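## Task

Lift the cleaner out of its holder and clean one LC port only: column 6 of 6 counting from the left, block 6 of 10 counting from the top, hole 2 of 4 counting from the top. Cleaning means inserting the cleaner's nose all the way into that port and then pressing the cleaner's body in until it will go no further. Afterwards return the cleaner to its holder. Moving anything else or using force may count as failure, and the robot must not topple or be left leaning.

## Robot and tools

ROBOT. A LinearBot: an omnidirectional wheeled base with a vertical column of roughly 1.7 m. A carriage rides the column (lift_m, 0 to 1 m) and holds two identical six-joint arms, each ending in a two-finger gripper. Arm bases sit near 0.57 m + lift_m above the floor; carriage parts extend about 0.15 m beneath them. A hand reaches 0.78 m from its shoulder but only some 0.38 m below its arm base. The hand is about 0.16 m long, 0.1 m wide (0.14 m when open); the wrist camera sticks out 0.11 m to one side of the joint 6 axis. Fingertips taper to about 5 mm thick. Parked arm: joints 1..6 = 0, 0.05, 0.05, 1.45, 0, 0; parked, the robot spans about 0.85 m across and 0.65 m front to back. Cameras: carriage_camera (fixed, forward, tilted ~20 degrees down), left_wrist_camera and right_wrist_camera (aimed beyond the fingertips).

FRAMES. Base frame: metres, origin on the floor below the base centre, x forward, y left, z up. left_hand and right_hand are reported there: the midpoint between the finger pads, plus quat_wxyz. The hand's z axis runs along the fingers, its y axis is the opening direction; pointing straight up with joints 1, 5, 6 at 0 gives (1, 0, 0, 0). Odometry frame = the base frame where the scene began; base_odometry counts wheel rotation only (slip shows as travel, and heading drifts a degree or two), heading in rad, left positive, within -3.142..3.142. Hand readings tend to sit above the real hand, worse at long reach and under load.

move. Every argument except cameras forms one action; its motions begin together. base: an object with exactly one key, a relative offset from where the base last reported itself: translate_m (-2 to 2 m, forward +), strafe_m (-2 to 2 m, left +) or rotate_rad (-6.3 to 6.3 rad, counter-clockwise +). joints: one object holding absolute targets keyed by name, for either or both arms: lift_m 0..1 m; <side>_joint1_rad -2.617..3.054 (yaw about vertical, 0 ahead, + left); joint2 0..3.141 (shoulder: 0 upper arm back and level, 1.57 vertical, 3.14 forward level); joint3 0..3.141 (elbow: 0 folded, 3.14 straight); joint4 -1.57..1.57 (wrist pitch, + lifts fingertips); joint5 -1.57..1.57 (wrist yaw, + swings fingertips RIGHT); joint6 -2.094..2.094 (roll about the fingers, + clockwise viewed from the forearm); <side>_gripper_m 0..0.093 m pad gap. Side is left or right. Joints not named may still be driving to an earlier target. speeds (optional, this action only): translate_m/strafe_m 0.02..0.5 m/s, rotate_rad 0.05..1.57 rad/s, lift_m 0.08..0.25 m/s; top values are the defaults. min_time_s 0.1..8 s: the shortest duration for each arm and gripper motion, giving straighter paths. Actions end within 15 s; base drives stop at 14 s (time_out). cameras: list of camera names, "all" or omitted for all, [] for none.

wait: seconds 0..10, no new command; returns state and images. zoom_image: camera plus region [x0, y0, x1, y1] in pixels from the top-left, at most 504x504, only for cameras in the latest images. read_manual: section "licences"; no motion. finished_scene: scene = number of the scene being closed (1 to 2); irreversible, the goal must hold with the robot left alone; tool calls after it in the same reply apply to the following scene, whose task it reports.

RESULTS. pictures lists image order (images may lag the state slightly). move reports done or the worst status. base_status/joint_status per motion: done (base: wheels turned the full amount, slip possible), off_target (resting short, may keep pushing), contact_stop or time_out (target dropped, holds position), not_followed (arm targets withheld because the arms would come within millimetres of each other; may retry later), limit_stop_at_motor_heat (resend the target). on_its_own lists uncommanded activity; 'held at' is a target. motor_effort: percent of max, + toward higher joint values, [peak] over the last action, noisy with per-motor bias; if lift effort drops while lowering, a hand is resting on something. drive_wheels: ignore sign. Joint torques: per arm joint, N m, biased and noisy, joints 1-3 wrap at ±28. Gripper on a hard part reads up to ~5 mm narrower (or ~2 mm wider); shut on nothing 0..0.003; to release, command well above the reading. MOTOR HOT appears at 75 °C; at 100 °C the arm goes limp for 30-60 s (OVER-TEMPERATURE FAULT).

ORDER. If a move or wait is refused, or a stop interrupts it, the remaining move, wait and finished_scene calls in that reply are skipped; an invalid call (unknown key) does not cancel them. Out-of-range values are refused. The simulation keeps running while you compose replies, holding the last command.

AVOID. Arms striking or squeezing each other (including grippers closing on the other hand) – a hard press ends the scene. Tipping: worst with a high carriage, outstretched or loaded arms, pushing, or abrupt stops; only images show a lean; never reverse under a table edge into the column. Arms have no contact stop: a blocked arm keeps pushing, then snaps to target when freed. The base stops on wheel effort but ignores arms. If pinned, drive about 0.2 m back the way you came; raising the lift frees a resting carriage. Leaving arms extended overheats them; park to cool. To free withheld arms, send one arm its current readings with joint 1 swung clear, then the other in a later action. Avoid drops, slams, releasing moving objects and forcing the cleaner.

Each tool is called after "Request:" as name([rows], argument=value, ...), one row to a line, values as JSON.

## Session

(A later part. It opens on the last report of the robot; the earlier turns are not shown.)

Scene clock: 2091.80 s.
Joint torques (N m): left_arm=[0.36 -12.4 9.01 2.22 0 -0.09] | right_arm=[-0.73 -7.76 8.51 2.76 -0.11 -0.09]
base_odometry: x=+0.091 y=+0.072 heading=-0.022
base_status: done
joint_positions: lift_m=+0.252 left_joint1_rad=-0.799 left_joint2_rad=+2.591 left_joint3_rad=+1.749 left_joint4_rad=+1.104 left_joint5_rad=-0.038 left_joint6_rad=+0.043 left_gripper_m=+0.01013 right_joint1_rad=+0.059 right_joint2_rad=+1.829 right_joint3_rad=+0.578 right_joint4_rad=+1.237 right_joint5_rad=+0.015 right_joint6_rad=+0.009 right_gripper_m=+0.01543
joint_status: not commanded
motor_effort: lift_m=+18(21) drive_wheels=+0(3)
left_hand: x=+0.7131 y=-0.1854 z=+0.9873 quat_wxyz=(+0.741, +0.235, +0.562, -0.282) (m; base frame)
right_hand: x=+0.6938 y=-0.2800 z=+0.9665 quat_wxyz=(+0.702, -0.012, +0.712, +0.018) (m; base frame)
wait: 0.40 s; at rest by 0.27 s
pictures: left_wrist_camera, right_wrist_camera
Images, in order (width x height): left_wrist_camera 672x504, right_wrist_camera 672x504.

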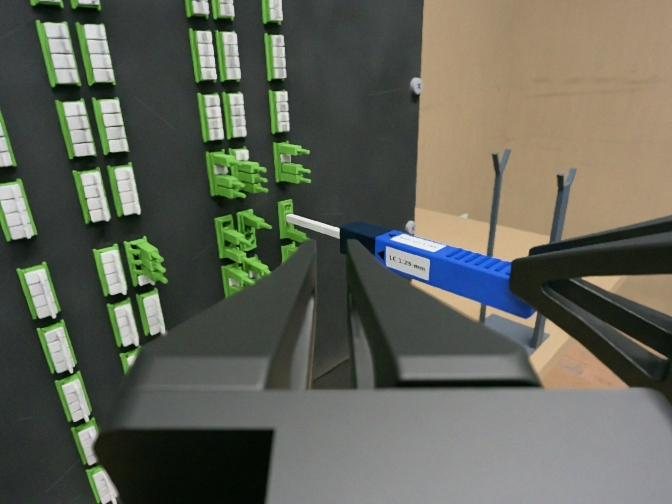

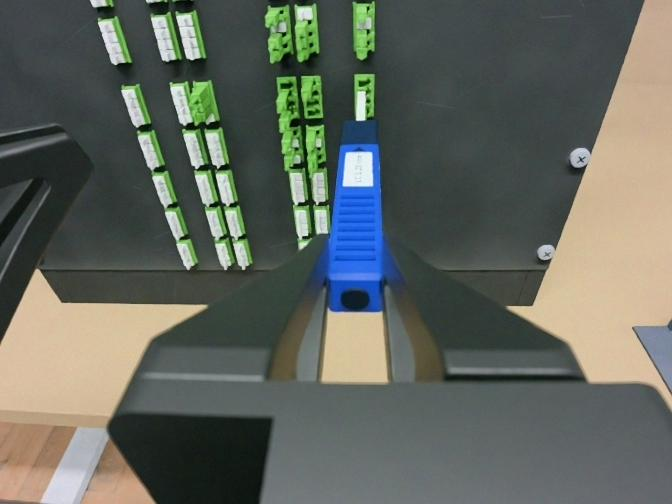

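Request:
move(joints={"right_joint5_rad": 0.019}, cameras=[])

Request:
move(base={"translate_m": 0.001}, speeds={"translate_m": 0.02}, cameras=[])

Request:
wait(seconds=0.4, cameras=["left_wrist_camera", "right_wrist_camera"])

Request:
zoom_image(camera="left_wrist_camera", region=[264, 200, 300, 236])

Request:
zoom_image(camera="right_wrist_camera", region=[350, 72, 374, 96])

Scene clock: 2105.27 s.
Joint torques (N m): left_arm=[0.32 -12.42 9.01 2.23 0 -0.1] | right_arm=[-0.73 -7.77 8.49 2.76 -0.07 -0.09]
move: done
base_odometry: x=+0.091 y=+0.072 heading=-0.022
base_status: not commanded
joint_positions: lift_m=+0.252 left_joint1_rad=-0.799 left_joint2_rad=+2.591 left_joint3_rad=+1.749 left_joint4_rad=+1.104 left_joint5_rad=-0.038 left_joint6_rad=+0.043 left_gripper_m=+0.01013 right_joint1_rad=+0.059 right_joint2_rad=+1.829 right_joint3_rad=+0.578 right_joint4_rad=+1.237 right_joint5_rad=+0.015 right_joint6_rad=+0.009 right_gripper_m=+0.01543
joint_status: all done
motor_effort: lift_m=+20(20) drive_wheels=+2(2)
left_hand: x=+0.7131 y=-0.1854 z=+0.9873 quat_wxyz=(+0.741, +0.235, +0.562, -0.282) (m; base frame)
right_hand: x=+0.6938 y=-0.2800 z=+0.9665 quat_wxyz=(+0.702, -0.012, +0.712, +0.018) (m; base frame)
pictures: none
No camera images: "cameras" was empty.

Scene clock: 2105.73 s.
Joint torques (N m): left_arm=[0.4 -12.38 8.98 2.21 -0.01 -0.09] | right_arm=[-0.73 -7.76 8.51 2.76 -0.08 -0.08]
move: done
base_odometry: x=+0.092 y=+0.072 heading=-0.022
base_status: done
joint_positions: lift_m=+0.252 left_joint1_rad=-0.799 left_joint2_rad=+2.591 left_joint3_rad=+1.749 left_joint4_rad=+1.104 left_joint5_rad=-0.038 left_joint6_rad=+0.043 left_gripper_m=+0.01013 right_joint1_rad=+0.059 right_joint2_rad=+1.829 right_joint3_rad=+0.578 right_joint4_rad=+1.237 right_joint5_rad=+0.015 right_joint6_rad=+0.009 right_gripper_m=+0.01543
joint_status: not commanded
motor_effort: lift_m=+20(22) drive_wheels=+2(9)
left_hand: x=+0.7131 y=-0.1855 z=+0.9872 quat_wxyz=(+0.741, +0.235, +0.562, -0.282) (m; base frame)
right_hand: x=+0.6938 y=-0.2800 z=+0.9665 quat_wxyz=(+0.702, -0.012, +0.712, +0.018) (m; base frame)
pictures: none
No camera images: "cameras" was empty.

Scene clock: 2106.13 s.
Joint torques (N m): left_arm=[0.38 -12.45 8.91 2.24 -0.01 -0.1] | right_arm=[-0.75 -7.76 8.51 2.75 -0.07 -0.09]
base_odometry: x=+0.092 y=+0.072 heading=-0.022
base_status: done
joint_positions: lift_m=+0.252 left_joint1_rad=-0.799 left_joint2_rad=+2.591 left_joint3_rad=+1.749 left_joint4_rad=+1.104 left_joint5_rad=-0.038 left_joint6_rad=+0.043 left_gripper_m=+0.01013 right_joint1_rad=+0.059 right_joint2_rad=+1.829 right_joint3_rad=+0.578 right_joint4_rad=+1.237 right_joint5_rad=+0.015 right_joint6_rad=+0.009 right_gripper_m=+0.01543
joint_status: not commanded
motor_effort: lift_m=+20(22) drive_wheels=+2(9)
left_hand: x=+0.7131 y=-0.1855 z=+0.9872 quat_wxyz=(+0.741, +0.235, +0.562, -0.282) (m; base frame)
right_hand: x=+0.6938 y=-0.2800 z=+0.9665 quat_wxyz=(+0.702, -0.012, +0.712, +0.018) (m; base frame)
wait: 0.40 s; at rest by 0.27 s
pictures: left_wrist_camera, right_wrist_camera
Images, in order (width x height): left_wrist_camera 672x504, right_wrist_camera 672x504.

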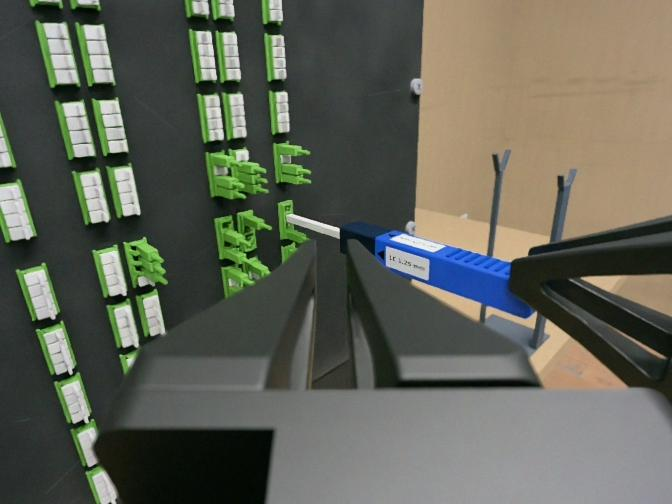

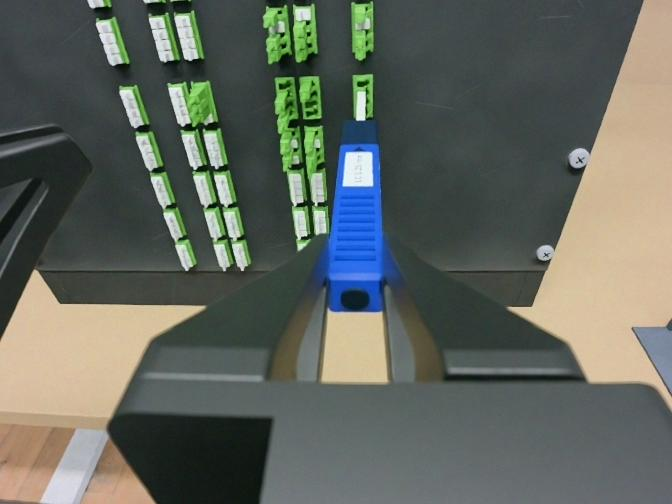

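Scaled by 14.000 from the camera's 672x504 image, which has a finer 960x720 frame.

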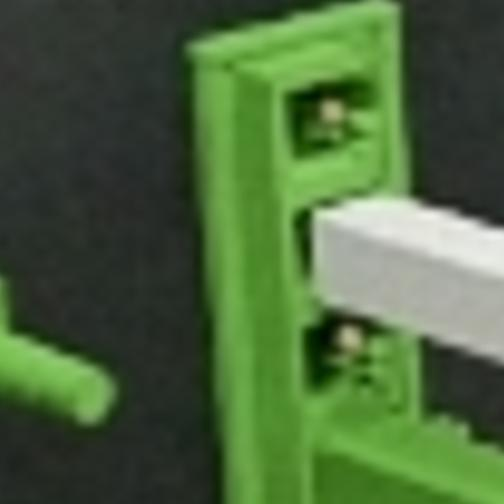

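Scaled by 21.000 from the camera's 672x504 image, which has a finer 960x720 frame.

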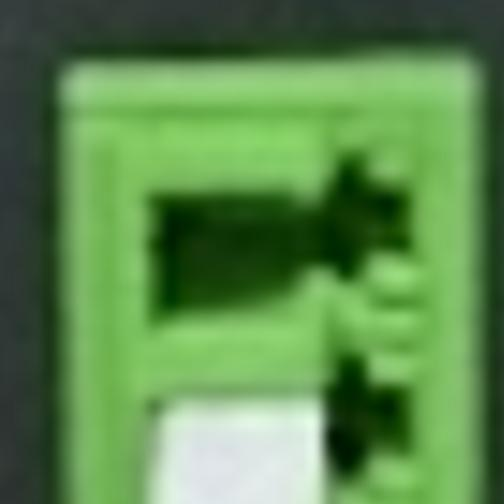

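Request:
move(base={"translate_m": 0.001}, speeds={"translate_m": 0.02}, cameras=[])

Request:
wait(seconds=0.4, cameras=["left_wrist_camera", "right_wrist_camera"])

Request:
zoom_image(camera="left_wrist_camera", region=[272, 200, 308, 236])

Request:
zoom_image(camera="right_wrist_camera", region=[350, 72, 374, 96])

Scene clock: 2111.33 s.
Joint torques (N m): left_arm=[0.5 -12.49 9.01 2.21 -0.02 -0.09] | right_arm=[-0.77 -7.75 8.54 2.76 -0.08 -0.09]
move: done
base_odometry: x=+0.093 y=+0.072 heading=-0.022
base_status: done
joint_positions: lift_m=+0.252 left_joint1_rad=-0.799 left_joint2_rad=+2.592 left_joint3_rad=+1.749 left_joint4_rad=+1.104 left_joint5_rad=-0.038 left_joint6_rad=+0.043 left_gripper_m=+0.01013 right_joint1_rad=+0.059 right_joint2_rad=+1.829 right_joint3_rad=+0.578 right_joint4_rad=+1.237 right_joint5_rad=+0.015 right_joint6_rad=+0.009 right_gripper_m=+0.01543
joint_status: not commanded
motor_effort: lift_m=+20(21) drive_wheels=+1(7)
left_hand: x=+0.7131 y=-0.1855 z=+0.9867 quat_wxyz=(+0.741, +0.235, +0.562, -0.282) (m; base frame)
right_hand: x=+0.6938 y=-0.2800 z=+0.9666 quat_wxyz=(+0.702, -0.012, +0.712, +0.018) (m; base frame)
pictures: none
No camera images: "cameras" was empty.

Scene clock: 2111.73 s.
Joint torques (N m): left_arm=[0.29 -12.57 8.92 2.24 0.01 -0.09] | right_arm=[-0.75 -7.76 8.5 2.74 -0.07 -0.09]
base_odometry: x=+0.093 y=+0.072 heading=-0.022
base_status: done
joint_positions: lift_m=+0.252 left_joint1_rad=-0.799 left_joint2_rad=+2.592 left_joint3_rad=+1.749 left_joint4_rad=+1.104 left_joint5_rad=-0.038 left_joint6_rad=+0.043 left_gripper_m=+0.01013 right_joint1_rad=+0.059 right_joint2_rad=+1.829 right_joint3_rad=+0.578 right_joint4_rad=+1.237 right_joint5_rad=+0.015 right_joint6_rad=+0.009 right_gripper_m=+0.01543
joint_status: not commanded
motor_effort: lift_m=+21(21) drive_wheels=+1(7)
left_hand: x=+0.7131 y=-0.1855 z=+0.9867 quat_wxyz=(+0.741, +0.235, +0.562, -0.282) (m; base frame)
right_hand: x=+0.6938 y=-0.2800 z=+0.9666 quat_wxyz=(+0.702, -0.012, +0.712, +0.018) (m; base frame)
wait: 0.40 s; at rest by 0.27 s
pictures: left_wrist_camera, right_wrist_camera
Images, in order (width x height): left_wrist_camera 672x504, right_wrist_camera 672x504.

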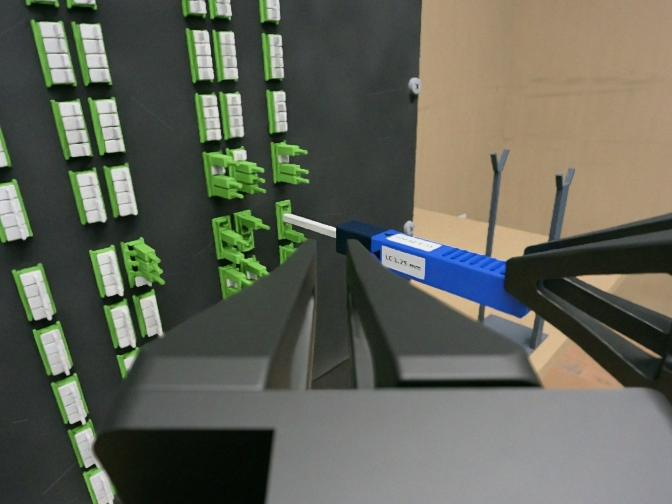

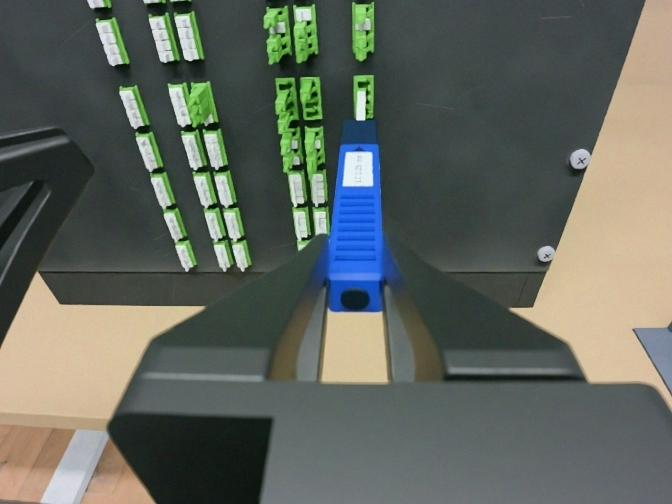

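Scaled by 14.000 from the camera's 672x504 image, which has a finer 960x720 frame.

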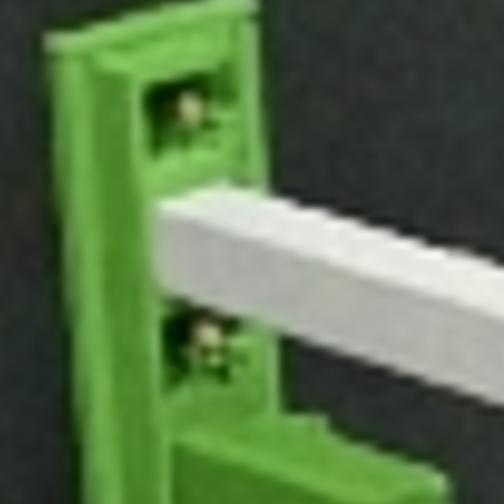

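Scaled by 21.000 from the camera's 672x504 image, which has a finer 960x720 frame.

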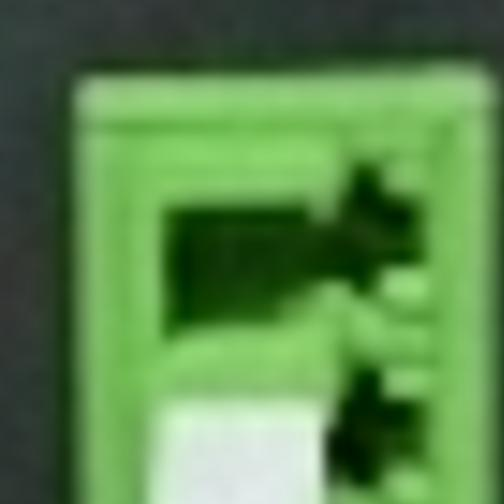

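Request:
move(base={"translate_m": 0.001}, speeds={"translate_m": 0.02}, cameras=[])

Request:
wait(seconds=0.4, cameras=["left_wrist_camera", "right_wrist_camera"])

Request:
zoom_image(camera="left_wrist_camera", region=[272, 200, 308, 236])

Request:
zoom_image(camera="right_wrist_camera", region=[350, 72, 374, 96])

Scene clock: 2116.77 s.
Joint torques (N m): left_arm=[0.4 -12.56 8.96 2.18 0 -0.1] | right_arm=[-0.79 -7.79 8.51 2.76 -0.07 -0.09]
move: done
base_odometry: x=+0.094 y=+0.072 heading=-0.022
base_status: done
joint_positions: lift_m=+0.252 left_joint1_rad=-0.799 left_joint2_rad=+2.593 left_joint3_rad=+1.749 left_joint4_rad=+1.104 left_joint5_rad=-0.038 left_joint6_rad=+0.043 left_gripper_m=+0.01013 right_joint1_rad=+0.059 right_joint2_rad=+1.829 right_joint3_rad=+0.578 right_joint4_rad=+1.237 right_joint5_rad=+0.015 right_joint6_rad=+0.009 right_gripper_m=+0.01543
joint_status: not commanded
motor_effort: lift_m=+21(21) drive_wheels=+2(7)
left_hand: x=+0.7132 y=-0.1855 z=+0.9864 quat_wxyz=(+0.741, +0.235, +0.562, -0.282) (m; base frame)
right_hand: x=+0.6938 y=-0.2800 z=+0.9666 quat_wxyz=(+0.702, -0.012, +0.712, +0.018) (m; base frame)
pictures: none
No camera images: "cameras" was empty.

Scene clock: 2117.17 s.
Joint torques (N m): left_arm=[0.36 -12.6 9.03 2.21 -0.01 -0.09] | right_arm=[-0.75 -7.71 8.5 2.77 -0.07 -0.09]
base_odometry: x=+0.094 y=+0.072 heading=-0.022
base_status: done
joint_positions: lift_m=+0.252 left_joint1_rad=-0.799 left_joint2_rad=+2.593 left_joint3_rad=+1.749 left_joint4_rad=+1.104 left_joint5_rad=-0.038 left_joint6_rad=+0.043 left_gripper_m=+0.01013 right_joint1_rad=+0.059 right_joint2_rad=+1.829 right_joint3_rad=+0.578 right_joint4_rad=+1.237 right_joint5_rad=+0.015 right_joint6_rad=+0.009 right_gripper_m=+0.01543
joint_status: not commanded
motor_effort: lift_m=+21(21) drive_wheels=+1(7)
left_hand: x=+0.7132 y=-0.1855 z=+0.9864 quat_wxyz=(+0.741, +0.235, +0.562, -0.282) (m; base frame)
right_hand: x=+0.6938 y=-0.2800 z=+0.9666 quat_wxyz=(+0.702, -0.012, +0.712, +0.018) (m; base frame)
wait: 0.40 s; at rest by 0.27 s
pictures: left_wrist_camera, right_wrist_camera
Images, in order (width x height): left_wrist_camera 672x504, right_wrist_camera 672x504.

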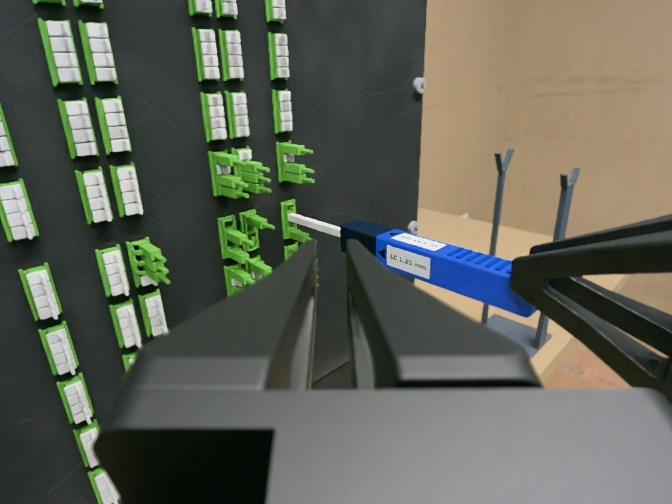

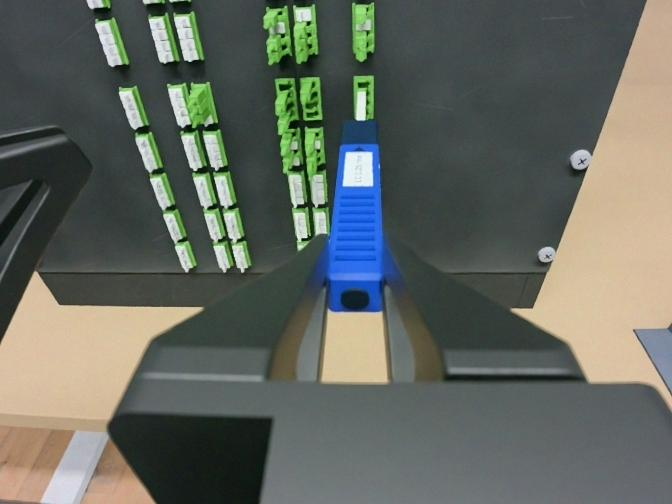

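Scaled by 14.000 from the camera's 672x504 image, which has a finer 960x720 frame.

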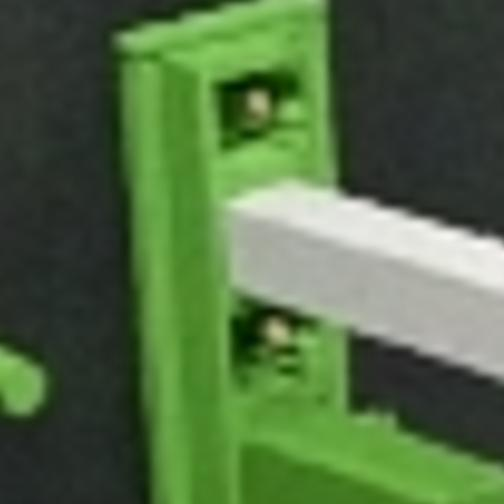

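Scaled by 21.000 from the camera's 672x504 image, which has a finer 960x720 frame.

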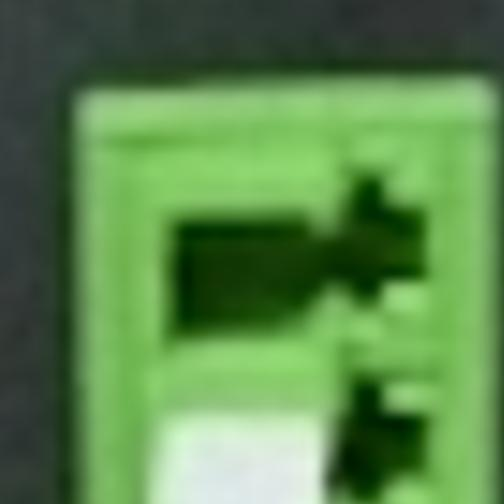

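Request:
zoom_image(camera="right_wrist_camera", region=[330, 60, 400, 130])

Request:
move(base={"translate_m": 0.001}, speeds={"translate_m": 0.02}, cameras=[])

Request:
wait(seconds=0.4, cameras=["left_wrist_camera", "right_wrist_camera"])

Request:
zoom_image(camera="left_wrist_camera", region=[272, 200, 308, 236])

Request:
zoom_image(camera="right_wrist_camera", region=[350, 72, 374, 96])

Request:
zoom_image(camera="right_wrist_camera", region=[330, 60, 400, 130])

Scaled by 7.200 from the camera's 672x504 image, which has a finer 960x720 frame.

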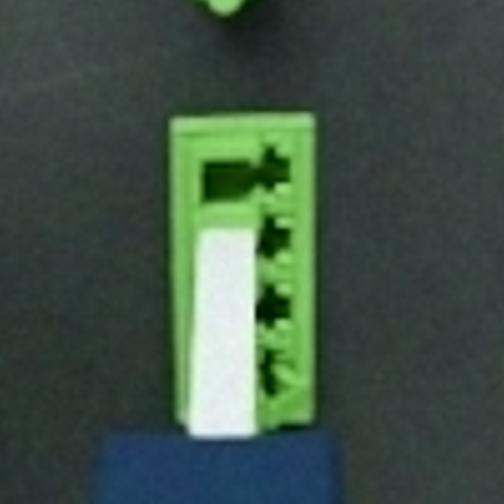

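Scene clock: 2126.03 s.
Joint torques (N m): left_arm=[0.21 -12.45 9.01 2.21 0 -0.09] | right_arm=[-0.72 -7.82 8.54 2.75 -0.08 -0.09]
move: done
base_odometry: x=+0.095 y=+0.072 heading=-0.022
base_status: done
joint_positions: lift_m=+0.252 left_joint1_rad=-0.799 left_joint2_rad=+2.593 left_joint3_rad=+1.749 left_joint4_rad=+1.104 left_joint5_rad=-0.038 left_joint6_rad=+0.043 left_gripper_m=+0.01013 right_joint1_rad=+0.059 right_joint2_rad=+1.829 right_joint3_rad=+0.578 right_joint4_rad=+1.237 right_joint5_rad=+0.015 right_joint6_rad=+0.009 right_gripper_m=+0.01543
joint_status: not commanded
motor_effort: lift_m=+18(21) drive_wheels=+4(8)
left_hand: x=+0.7132 y=-0.1855 z=+0.9864 quat_wxyz=(+0.741, +0.235, +0.562, -0.282) (m; base frame)
right_hand: x=+0.6938 y=-0.2800 z=+0.9666 quat_wxyz=(+0.702, -0.012, +0.712, +0.018) (m; base frame)
pictures: none
No camera images: "cameras" was empty.

Scene clock: 2126.43 s.
Joint torques (N m): left_arm=[0.39 -12.59 9.01 2.22 0.01 -0.1] | right_arm=[-0.75 -7.75 8.49 2.76 -0.07 -0.1]
base_odometry: x=+0.095 y=+0.072 heading=-0.022
base_status: done
joint_positions: lift_m=+0.252 left_joint1_rad=-0.799 left_joint2_rad=+2.593 left_joint3_rad=+1.749 left_joint4_rad=+1.104 left_joint5_rad=-0.038 left_joint6_rad=+0.043 left_gripper_m=+0.01013 right_joint1_rad=+0.059 right_joint2_rad=+1.829 right_joint3_rad=+0.578 right_joint4_rad=+1.237 right_joint5_rad=+0.015 right_joint6_rad=+0.009 right_gripper_m=+0.01543
joint_status: not commanded
motor_effort: lift_m=+20(21) drive_wheels=+2(8)
left_hand: x=+0.7132 y=-0.1855 z=+0.9864 quat_wxyz=(+0.741, +0.235, +0.562, -0.282) (m; base frame)
right_hand: x=+0.6938 y=-0.2800 z=+0.9666 quat_wxyz=(+0.702, -0.012, +0.712, +0.018) (m; base frame)
wait: 0.40 s; at rest by 0.27 s
pictures: left_wrist_camera, right_wrist_camera
Images, in order (width x height): left_wrist_camera 672x504, right_wrist_camera 672x504.

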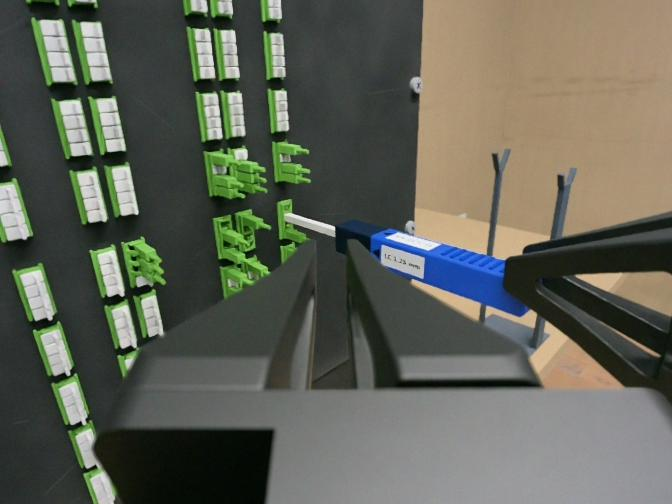

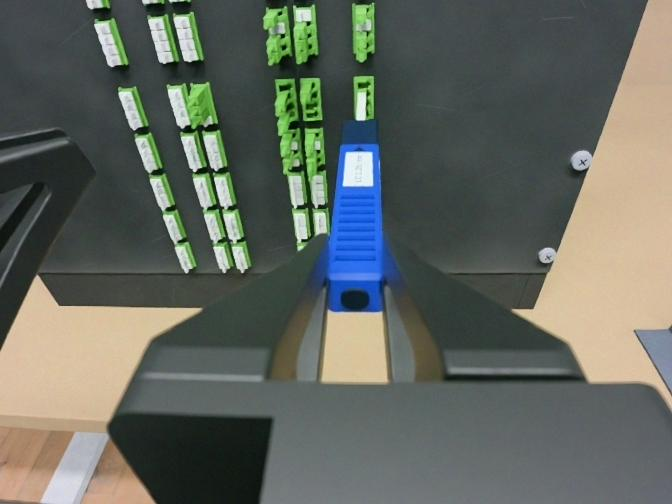

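Scaled by 14.000 from the camera's 672x504 image, which has a finer 960x720 frame.

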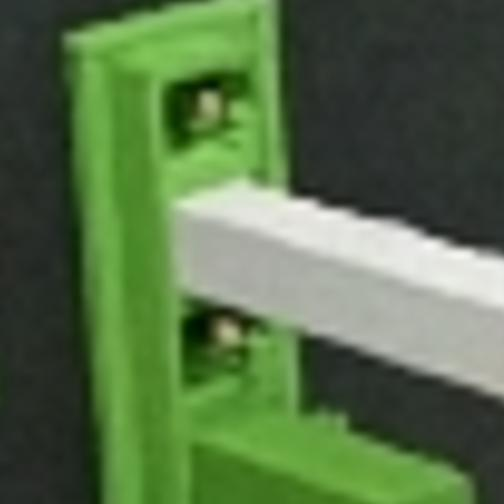

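Scaled by 21.000 from the camera's 672x504 image, which has a finer 960x720 frame.

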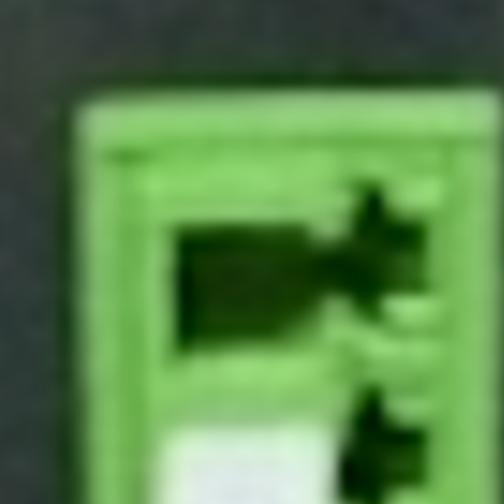

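Scaled by 7.200 from the camera's 672x504 image, which has a finer 960x720 frame.

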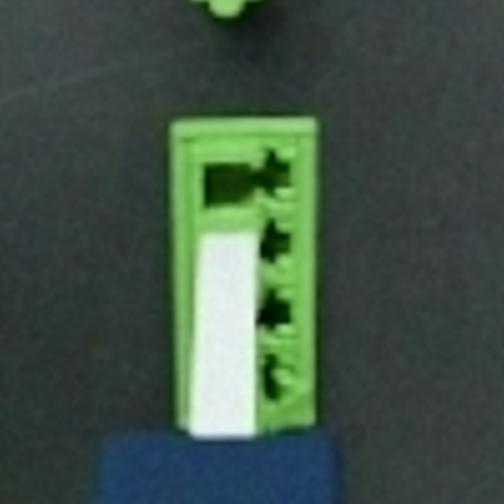

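Request:
move(base={"translate_m": 0.0015}, speeds={"translate_m": 0.02}, cameras=[])

Request:
wait(seconds=0.4, cameras=["left_wrist_camera", "right_wrist_camera"])

Request:
zoom_image(camera="left_wrist_camera", region=[272, 200, 308, 236])

Request:
zoom_image(camera="right_wrist_camera", region=[350, 76, 374, 100])

Request:
zoom_image(camera="right_wrist_camera", region=[330, 60, 400, 130])

Scene clock: 2136.37 s.
Joint torques (N m): left_arm=[0.42 -12.52 8.91 2.28 0 -0.08] | right_arm=[-0.72 -7.79 8.5 2.72 -0.1 -0.09]
move: done
base_odometry: x=+0.097 y=+0.072 heading=-0.022
base_status: done
joint_positions: lift_m=+0.252 left_joint1_rad=-0.799 left_joint2_rad=+2.593 left_joint3_rad=+1.749 left_joint4_rad=+1.104 left_joint5_rad=-0.038 left_joint6_rad=+0.043 left_gripper_m=+0.01013 right_joint1_rad=+0.059 right_joint2_rad=+1.829 right_joint3_rad=+0.578 right_joint4_rad=+1.237 right_joint5_rad=+0.015 right_joint6_rad=+0.009 right_gripper_m=+0.01543
joint_status: not commanded
motor_effort: lift_m=+19(21) drive_wheels=+3(8)
left_hand: x=+0.7132 y=-0.1855 z=+0.9861 quat_wxyz=(+0.741, +0.235, +0.562, -0.282) (m; base frame)
right_hand: x=+0.6938 y=-0.2800 z=+0.9666 quat_wxyz=(+0.702, -0.012, +0.712, +0.018) (m; base frame)
pictures: none
No camera images: "cameras" was empty.

Scene clock: 2136.77 s.
Joint torques (N m): left_arm=[0.36 -12.67 9.13 2.24 0 -0.1] | right_arm=[-0.72 -7.77 8.49 2.74 -0.07 -0.09]
base_odometry: x=+0.097 y=+0.072 heading=-0.022
base_status: done
joint_positions: lift_m=+0.252 left_joint1_rad=-0.799 left_joint2_rad=+2.593 left_joint3_rad=+1.749 left_joint4_rad=+1.104 left_joint5_rad=-0.038 left_joint6_rad=+0.043 left_gripper_m=+0.01013 right_joint1_rad=+0.059 right_joint2_rad=+1.829 right_joint3_rad=+0.578 right_joint4_rad=+1.237 right_joint5_rad=+0.015 right_joint6_rad=+0.009 right_gripper_m=+0.01543
joint_status: not commanded
motor_effort: lift_m=+19(21) drive_wheels=+2(8)
left_hand: x=+0.7132 y=-0.1855 z=+0.9861 quat_wxyz=(+0.741, +0.235, +0.562, -0.282) (m; base frame)
right_hand: x=+0.6938 y=-0.2800 z=+0.9666 quat_wxyz=(+0.702, -0.012, +0.712, +0.018) (m; base frame)
wait: 0.40 s; at rest by 0.27 s
pictures: left_wrist_camera, right_wrist_camera
Images, in order (width x height): left_wrist_camera 672x504, right_wrist_camera 672x504.

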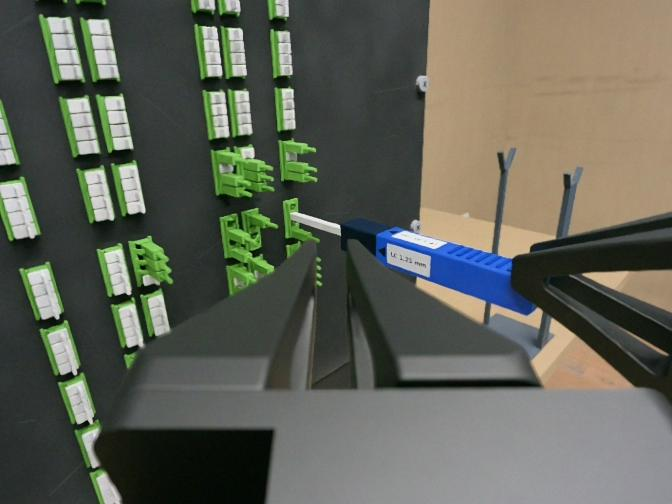

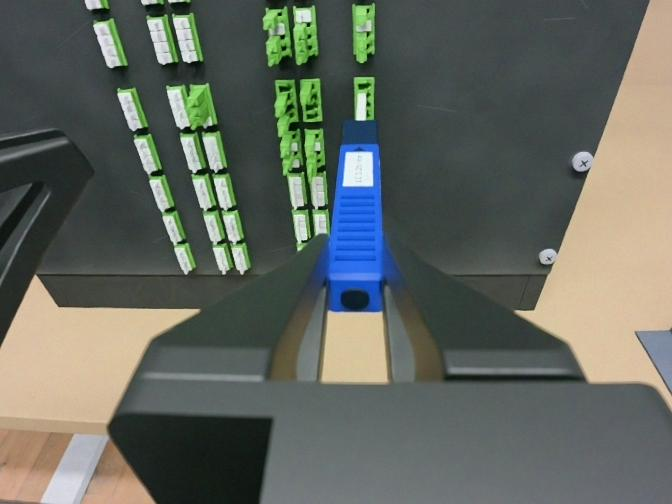

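Scaled by 14.000 from the camera's 672x504 image, which has a finer 960x720 frame.

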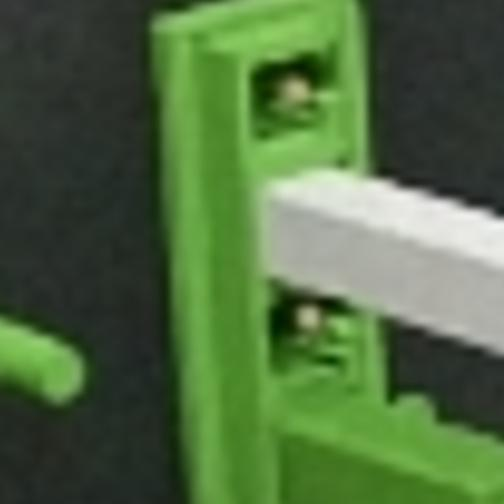

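Scaled by 21.000 from the camera's 672x504 image, which has a finer 960x720 frame.

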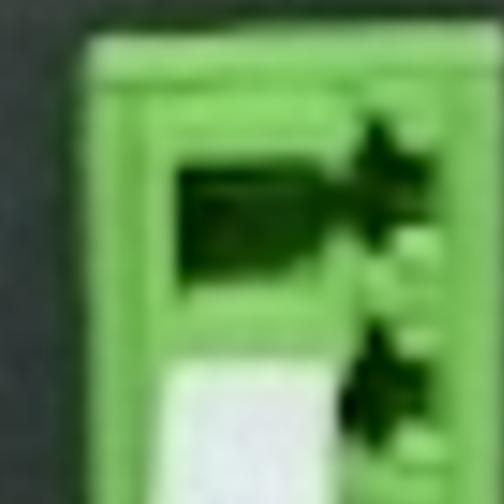

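Scaled by 7.200 from the camera's 672x504 image, which has a finer 960x720 frame.

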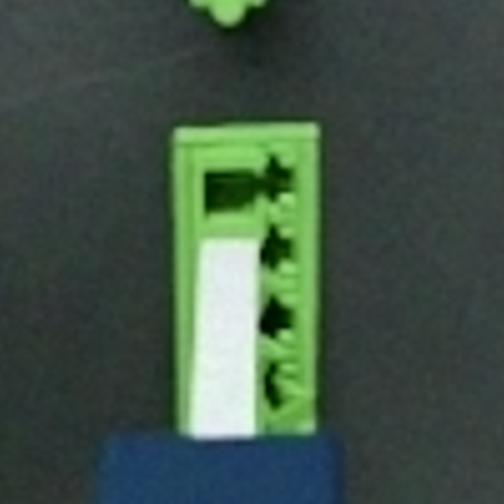

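Request:
move(base={"translate_m": 0.002}, speeds={"translate_m": 0.02}, cameras=[])

Request:
wait(seconds=0.4, cameras=["left_wrist_camera", "right_wrist_camera"])

Request:
zoom_image(camera="left_wrist_camera", region=[276, 196, 348, 250])

Request:
zoom_image(camera="right_wrist_camera", region=[330, 60, 400, 130])

Scene clock: 2141.97 s.
Joint torques (N m): left_arm=[0.43 -12.57 8.98 2.26 0 -0.09] | right_arm=[-0.8 -7.76 8.49 2.75 -0.06 -0.09]
move: done
base_odometry: x=+0.099 y=+0.073 heading=-0.021
base_status: done
joint_positions: lift_m=+0.252 left_joint1_rad=-0.799 left_joint2_rad=+2.594 left_joint3_rad=+1.749 left_joint4_rad=+1.103 left_joint5_rad=-0.038 left_joint6_rad=+0.043 left_gripper_m=+0.01013 right_joint1_rad=+0.059 right_joint2_rad=+1.829 right_joint3_rad=+0.578 right_joint4_rad=+1.237 right_joint5_rad=+0.015 right_joint6_rad=+0.009 right_gripper_m=+0.01543
joint_status: not commanded
motor_effort: lift_m=+19(21) drive_wheels=+3(11)
left_hand: x=+0.7132 y=-0.1856 z=+0.9855 quat_wxyz=(+0.741, +0.235, +0.563, -0.282) (m; base frame)
right_hand: x=+0.6938 y=-0.2800 z=+0.9666 quat_wxyz=(+0.702, -0.012, +0.712, +0.018) (m; base frame)
pictures: none
No camera images: "cameras" was empty.

Scene clock: 2142.37 s.
Joint torques (N m): left_arm=[0.43 -12.75 9.01 2.25 -0.01 -0.09] | right_arm=[-0.75 -7.76 8.49 2.75 -0.08 -0.09]
base_odometry: x=+0.099 y=+0.073 heading=-0.021
base_status: done
joint_positions: lift_m=+0.252 left_joint1_rad=-0.799 left_joint2_rad=+2.594 left_joint3_rad=+1.749 left_joint4_rad=+1.104 left_joint5_rad=-0.038 left_joint6_rad=+0.043 left_gripper_m=+0.01013 right_joint1_rad=+0.059 right_joint2_rad=+1.829 right_joint3_rad=+0.578 right_joint4_rad=+1.237 right_joint5_rad=+0.015 right_joint6_rad=+0.009 right_gripper_m=+0.01543
joint_status: not commanded
motor_effort: lift_m=+20(21) drive_wheels=+4(11)
left_hand: x=+0.7132 y=-0.1856 z=+0.9856 quat_wxyz=(+0.741, +0.235, +0.562, -0.282) (m; base frame)
right_hand: x=+0.6938 y=-0.2800 z=+0.9666 quat_wxyz=(+0.702, -0.012, +0.712, +0.018) (m; base frame)
wait: 0.40 s; at rest by 0.27 s
pictures: left_wrist_camera, right_wrist_camera
Images, in order (width x height): left_wrist_camera 672x504, right_wrist_camera 672x504.

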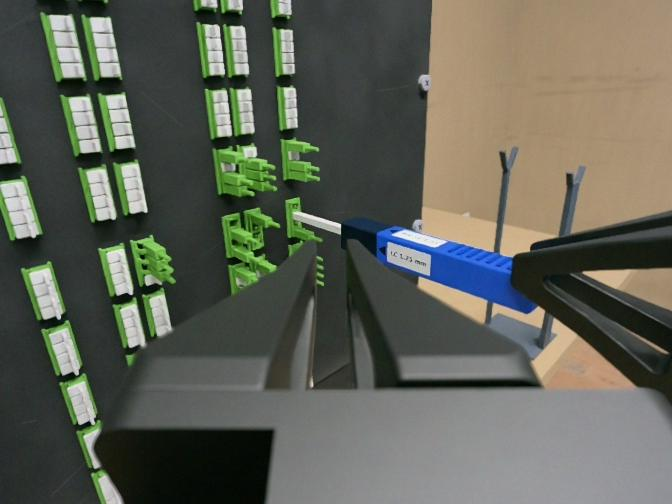

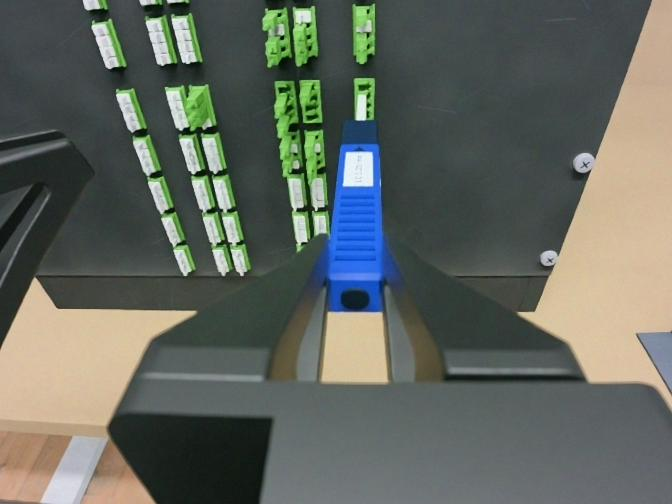

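Scaled by 7.000 from the camera's 672x504 image, which has a finer 960x720 frame.

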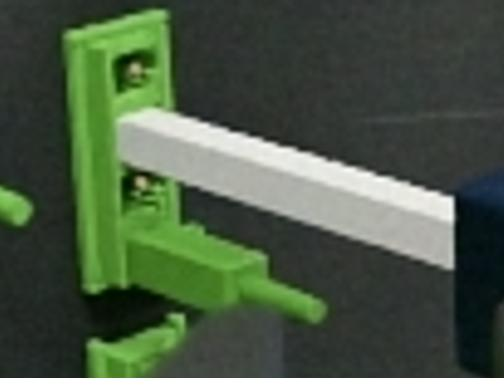

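Scaled by 7.200 from the camera's 672x504 image, which has a finer 960x720 frame.

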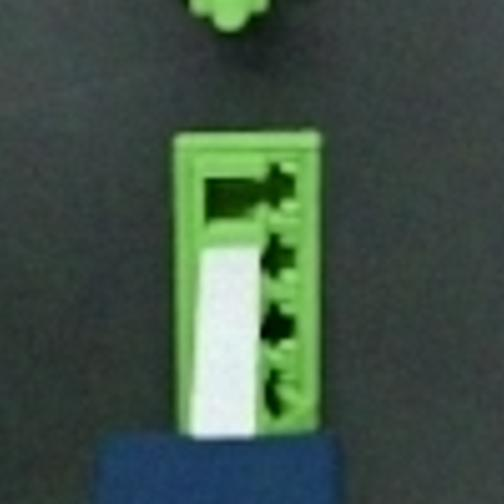

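Request:
move(base={"translate_m": 0.002}, speeds={"translate_m": 0.02}, cameras=[])

Request:
wait(seconds=0.4, cameras=["left_wrist_camera", "right_wrist_camera"])

Request:
zoom_image(camera="left_wrist_camera", region=[276, 196, 348, 250])

Request:
zoom_image(camera="right_wrist_camera", region=[330, 60, 400, 130])

Scene clock: 2146.07 s.
Joint torques (N m): left_arm=[0.42 -12.63 8.81 2.27 0 -0.08] | right_arm=[-0.73 -7.76 8.51 2.75 -0.09 -0.09]
move: done
base_odometry: x=+0.101 y=+0.073 heading=-0.021
base_status: done
joint_positions: lift_m=+0.252 left_joint1_rad=-0.799 left_joint2_rad=+2.594 left_joint3_rad=+1.750 left_joint4_rad=+1.104 left_joint5_rad=-0.038 left_joint6_rad=+0.043 left_gripper_m=+0.01013 right_joint1_rad=+0.059 right_joint2_rad=+1.829 right_joint3_rad=+0.578 right_joint4_rad=+1.237 right_joint5_rad=+0.017 right_joint6_rad=+0.009 right_gripper_m=+0.01543
joint_status: not commanded
motor_effort: lift_m=+20(22) drive_wheels=+5(10)
left_hand: x=+0.7133 y=-0.1856 z=+0.9860 quat_wxyz=(+0.741, +0.235, +0.562, -0.282) (m; base frame)
right_hand: x=+0.6938 y=-0.2803 z=+0.9666 quat_wxyz=(+0.702, -0.012, +0.712, +0.018) (m; base frame)
pictures: none
No camera images: "cameras" was empty.

Scene clock: 2146.47 s.
Joint torques (N m): left_arm=[0.36 -12.63 8.88 2.24 0.01 -0.08] | right_arm=[-0.73 -7.76 8.49 2.76 -0.09 -0.1]
base_odometry: x=+0.101 y=+0.073 heading=-0.021
base_status: done
joint_positions: lift_m=+0.252 left_joint1_rad=-0.799 left_joint2_rad=+2.594 left_joint3_rad=+1.750 left_joint4_rad=+1.104 left_joint5_rad=-0.038 left_joint6_rad=+0.043 left_gripper_m=+0.01013 right_joint1_rad=+0.059 right_joint2_rad=+1.829 right_joint3_rad=+0.578 right_joint4_rad=+1.237 right_joint5_rad=+0.017 right_joint6_rad=+0.009 right_gripper_m=+0.01543
joint_status: not commanded
motor_effort: lift_m=+20(22) drive_wheels=+4(10)
left_hand: x=+0.7133 y=-0.1856 z=+0.9860 quat_wxyz=(+0.741, +0.235, +0.562, -0.282) (m; base frame)
right_hand: x=+0.6938 y=-0.2803 z=+0.9666 quat_wxyz=(+0.702, -0.012, +0.712, +0.018) (m; base frame)
wait: 0.40 s; at rest by 0.27 s
pictures: left_wrist_camera, right_wrist_camera
Images, in order (width x height): left_wrist_camera 672x504, right_wrist_camera 672x504.

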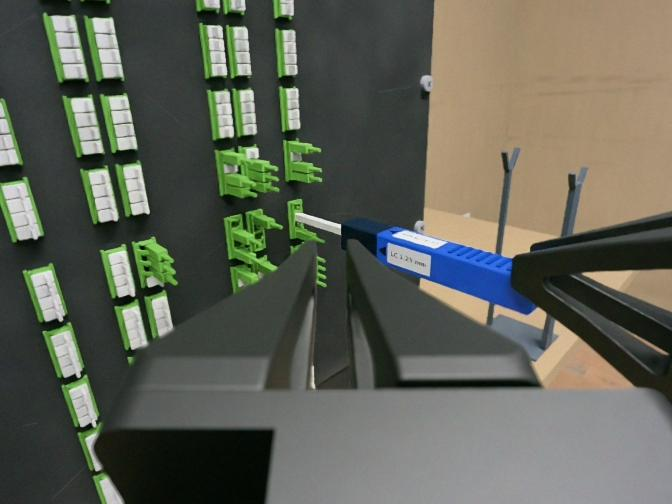

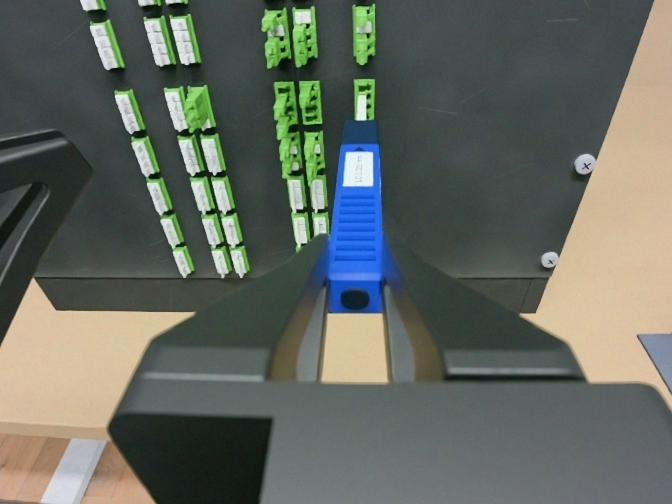

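Scaled by 7.000 from the camera's 672x504 image, which has a finer 960x720 frame.

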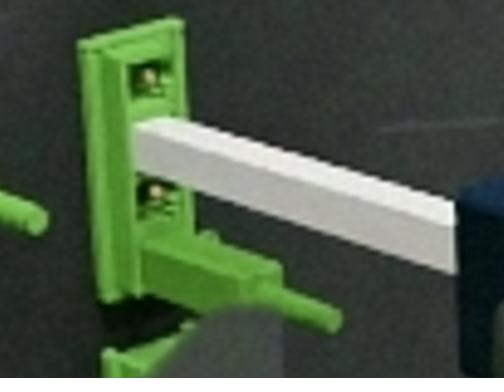

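Scaled by 7.200 from the camera's 672x504 image, which has a finer 960x720 frame.

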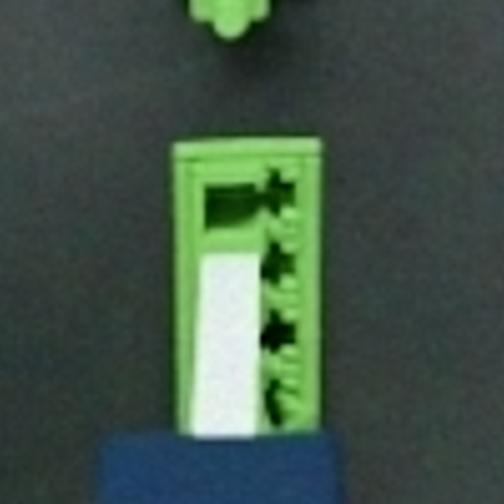

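Request:
move(base={"translate_m": 0.002}, speeds={"translate_m": 0.02}, cameras=[])

Request:
wait(seconds=0.4, cameras=["left_wrist_camera", "right_wrist_camera"])

Request:
zoom_image(camera="right_wrist_camera", region=[330, 60, 400, 130])

Scene clock: 2150.60 s.
Joint torques (N m): left_arm=[0.38 -12.78 8.91 2.23 0 -0.1] | right_arm=[-0.75 -7.72 8.51 2.76 -0.12 -0.09]
move: done
base_odometry: x=+0.103 y=+0.073 heading=-0.020
base_status: done
joint_positions: lift_m=+0.252 left_joint1_rad=-0.799 left_joint2_rad=+2.594 left_joint3_rad=+1.751 left_joint4_rad=+1.104 left_joint5_rad=-0.038 left_joint6_rad=+0.043 left_gripper_m=+0.01013 right_joint1_rad=+0.059 right_joint2_rad=+1.829 right_joint3_rad=+0.578 right_joint4_rad=+1.237 right_joint5_rad=+0.018 right_joint6_rad=+0.009 right_gripper_m=+0.01543
joint_status: not commanded
motor_effort: lift_m=+20(21) drive_wheels=+5(10)
left_hand: x=+0.7133 y=-0.1856 z=+0.9864 quat_wxyz=(+0.741, +0.235, +0.562, -0.282) (m; base frame)
right_hand: x=+0.6938 y=-0.2806 z=+0.9665 quat_wxyz=(+0.702, -0.011, +0.712, +0.017) (m; base frame)
pictures: none
No camera images: "cameras" was empty.

Scene clock: 2151.00 s.
Joint torques (N m): left_arm=[0.32 -12.66 8.84 2.24 -0.01 -0.11] | right_arm=[-0.75 -7.77 8.5 2.76 -0.11 -0.09]
base_odometry: x=+0.103 y=+0.073 heading=-0.020
base_status: done
joint_positions: lift_m=+0.252 left_joint1_rad=-0.799 left_joint2_rad=+2.594 left_joint3_rad=+1.751 left_joint4_rad=+1.104 left_joint5_rad=-0.038 left_joint6_rad=+0.043 left_gripper_m=+0.01013 right_joint1_rad=+0.059 right_joint2_rad=+1.829 right_joint3_rad=+0.578 right_joint4_rad=+1.237 right_joint5_rad=+0.018 right_joint6_rad=+0.009 right_gripper_m=+0.01543
joint_status: not commanded
motor_effort: lift_m=+20(21) drive_wheels=+5(10)
left_hand: x=+0.7133 y=-0.1857 z=+0.9863 quat_wxyz=(+0.741, +0.235, +0.562, -0.282) (m; base frame)
right_hand: x=+0.6938 y=-0.2806 z=+0.9665 quat_wxyz=(+0.702, -0.011, +0.712, +0.017) (m; base frame)
wait: 0.40 s; at rest by 0.27 s
pictures: left_wrist_camera, right_wrist_camera
Images, in order (width x height): left_wrist_camera 672x504, right_wrist_camera 672x504.

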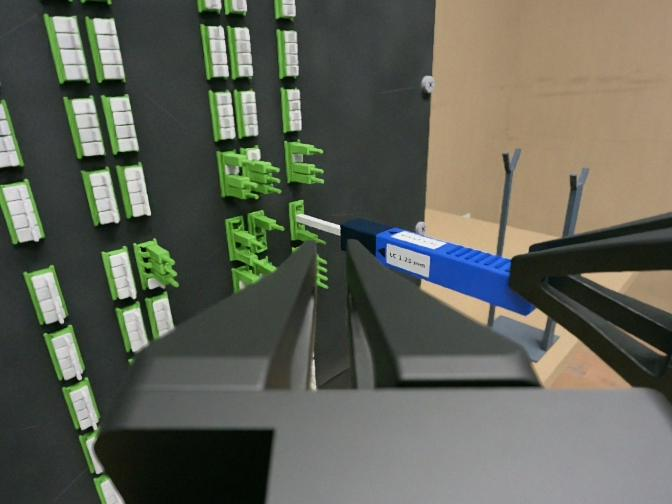

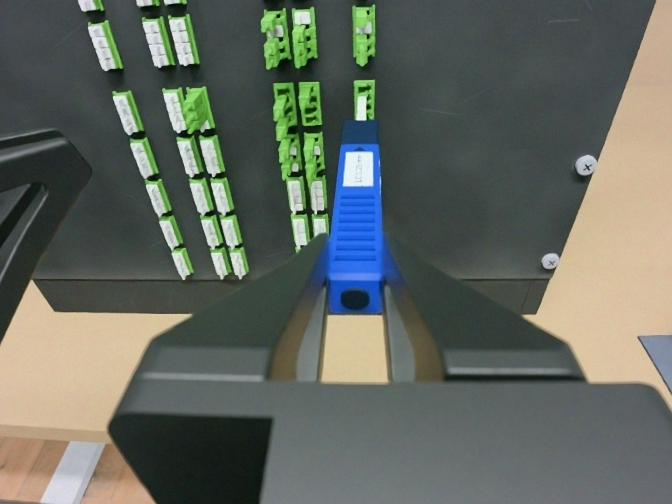

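Scaled by 7.200 from the camera's 672x504 image, which has a finer 960x720 frame.

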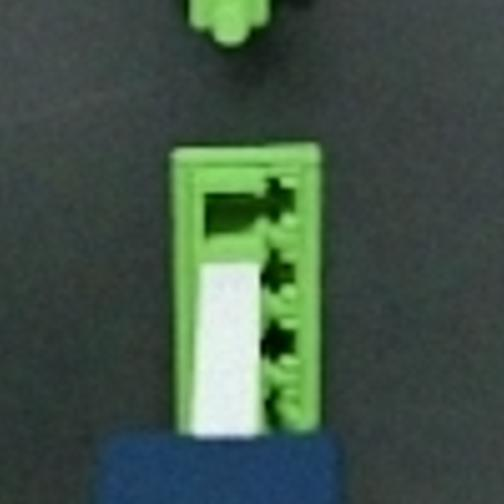

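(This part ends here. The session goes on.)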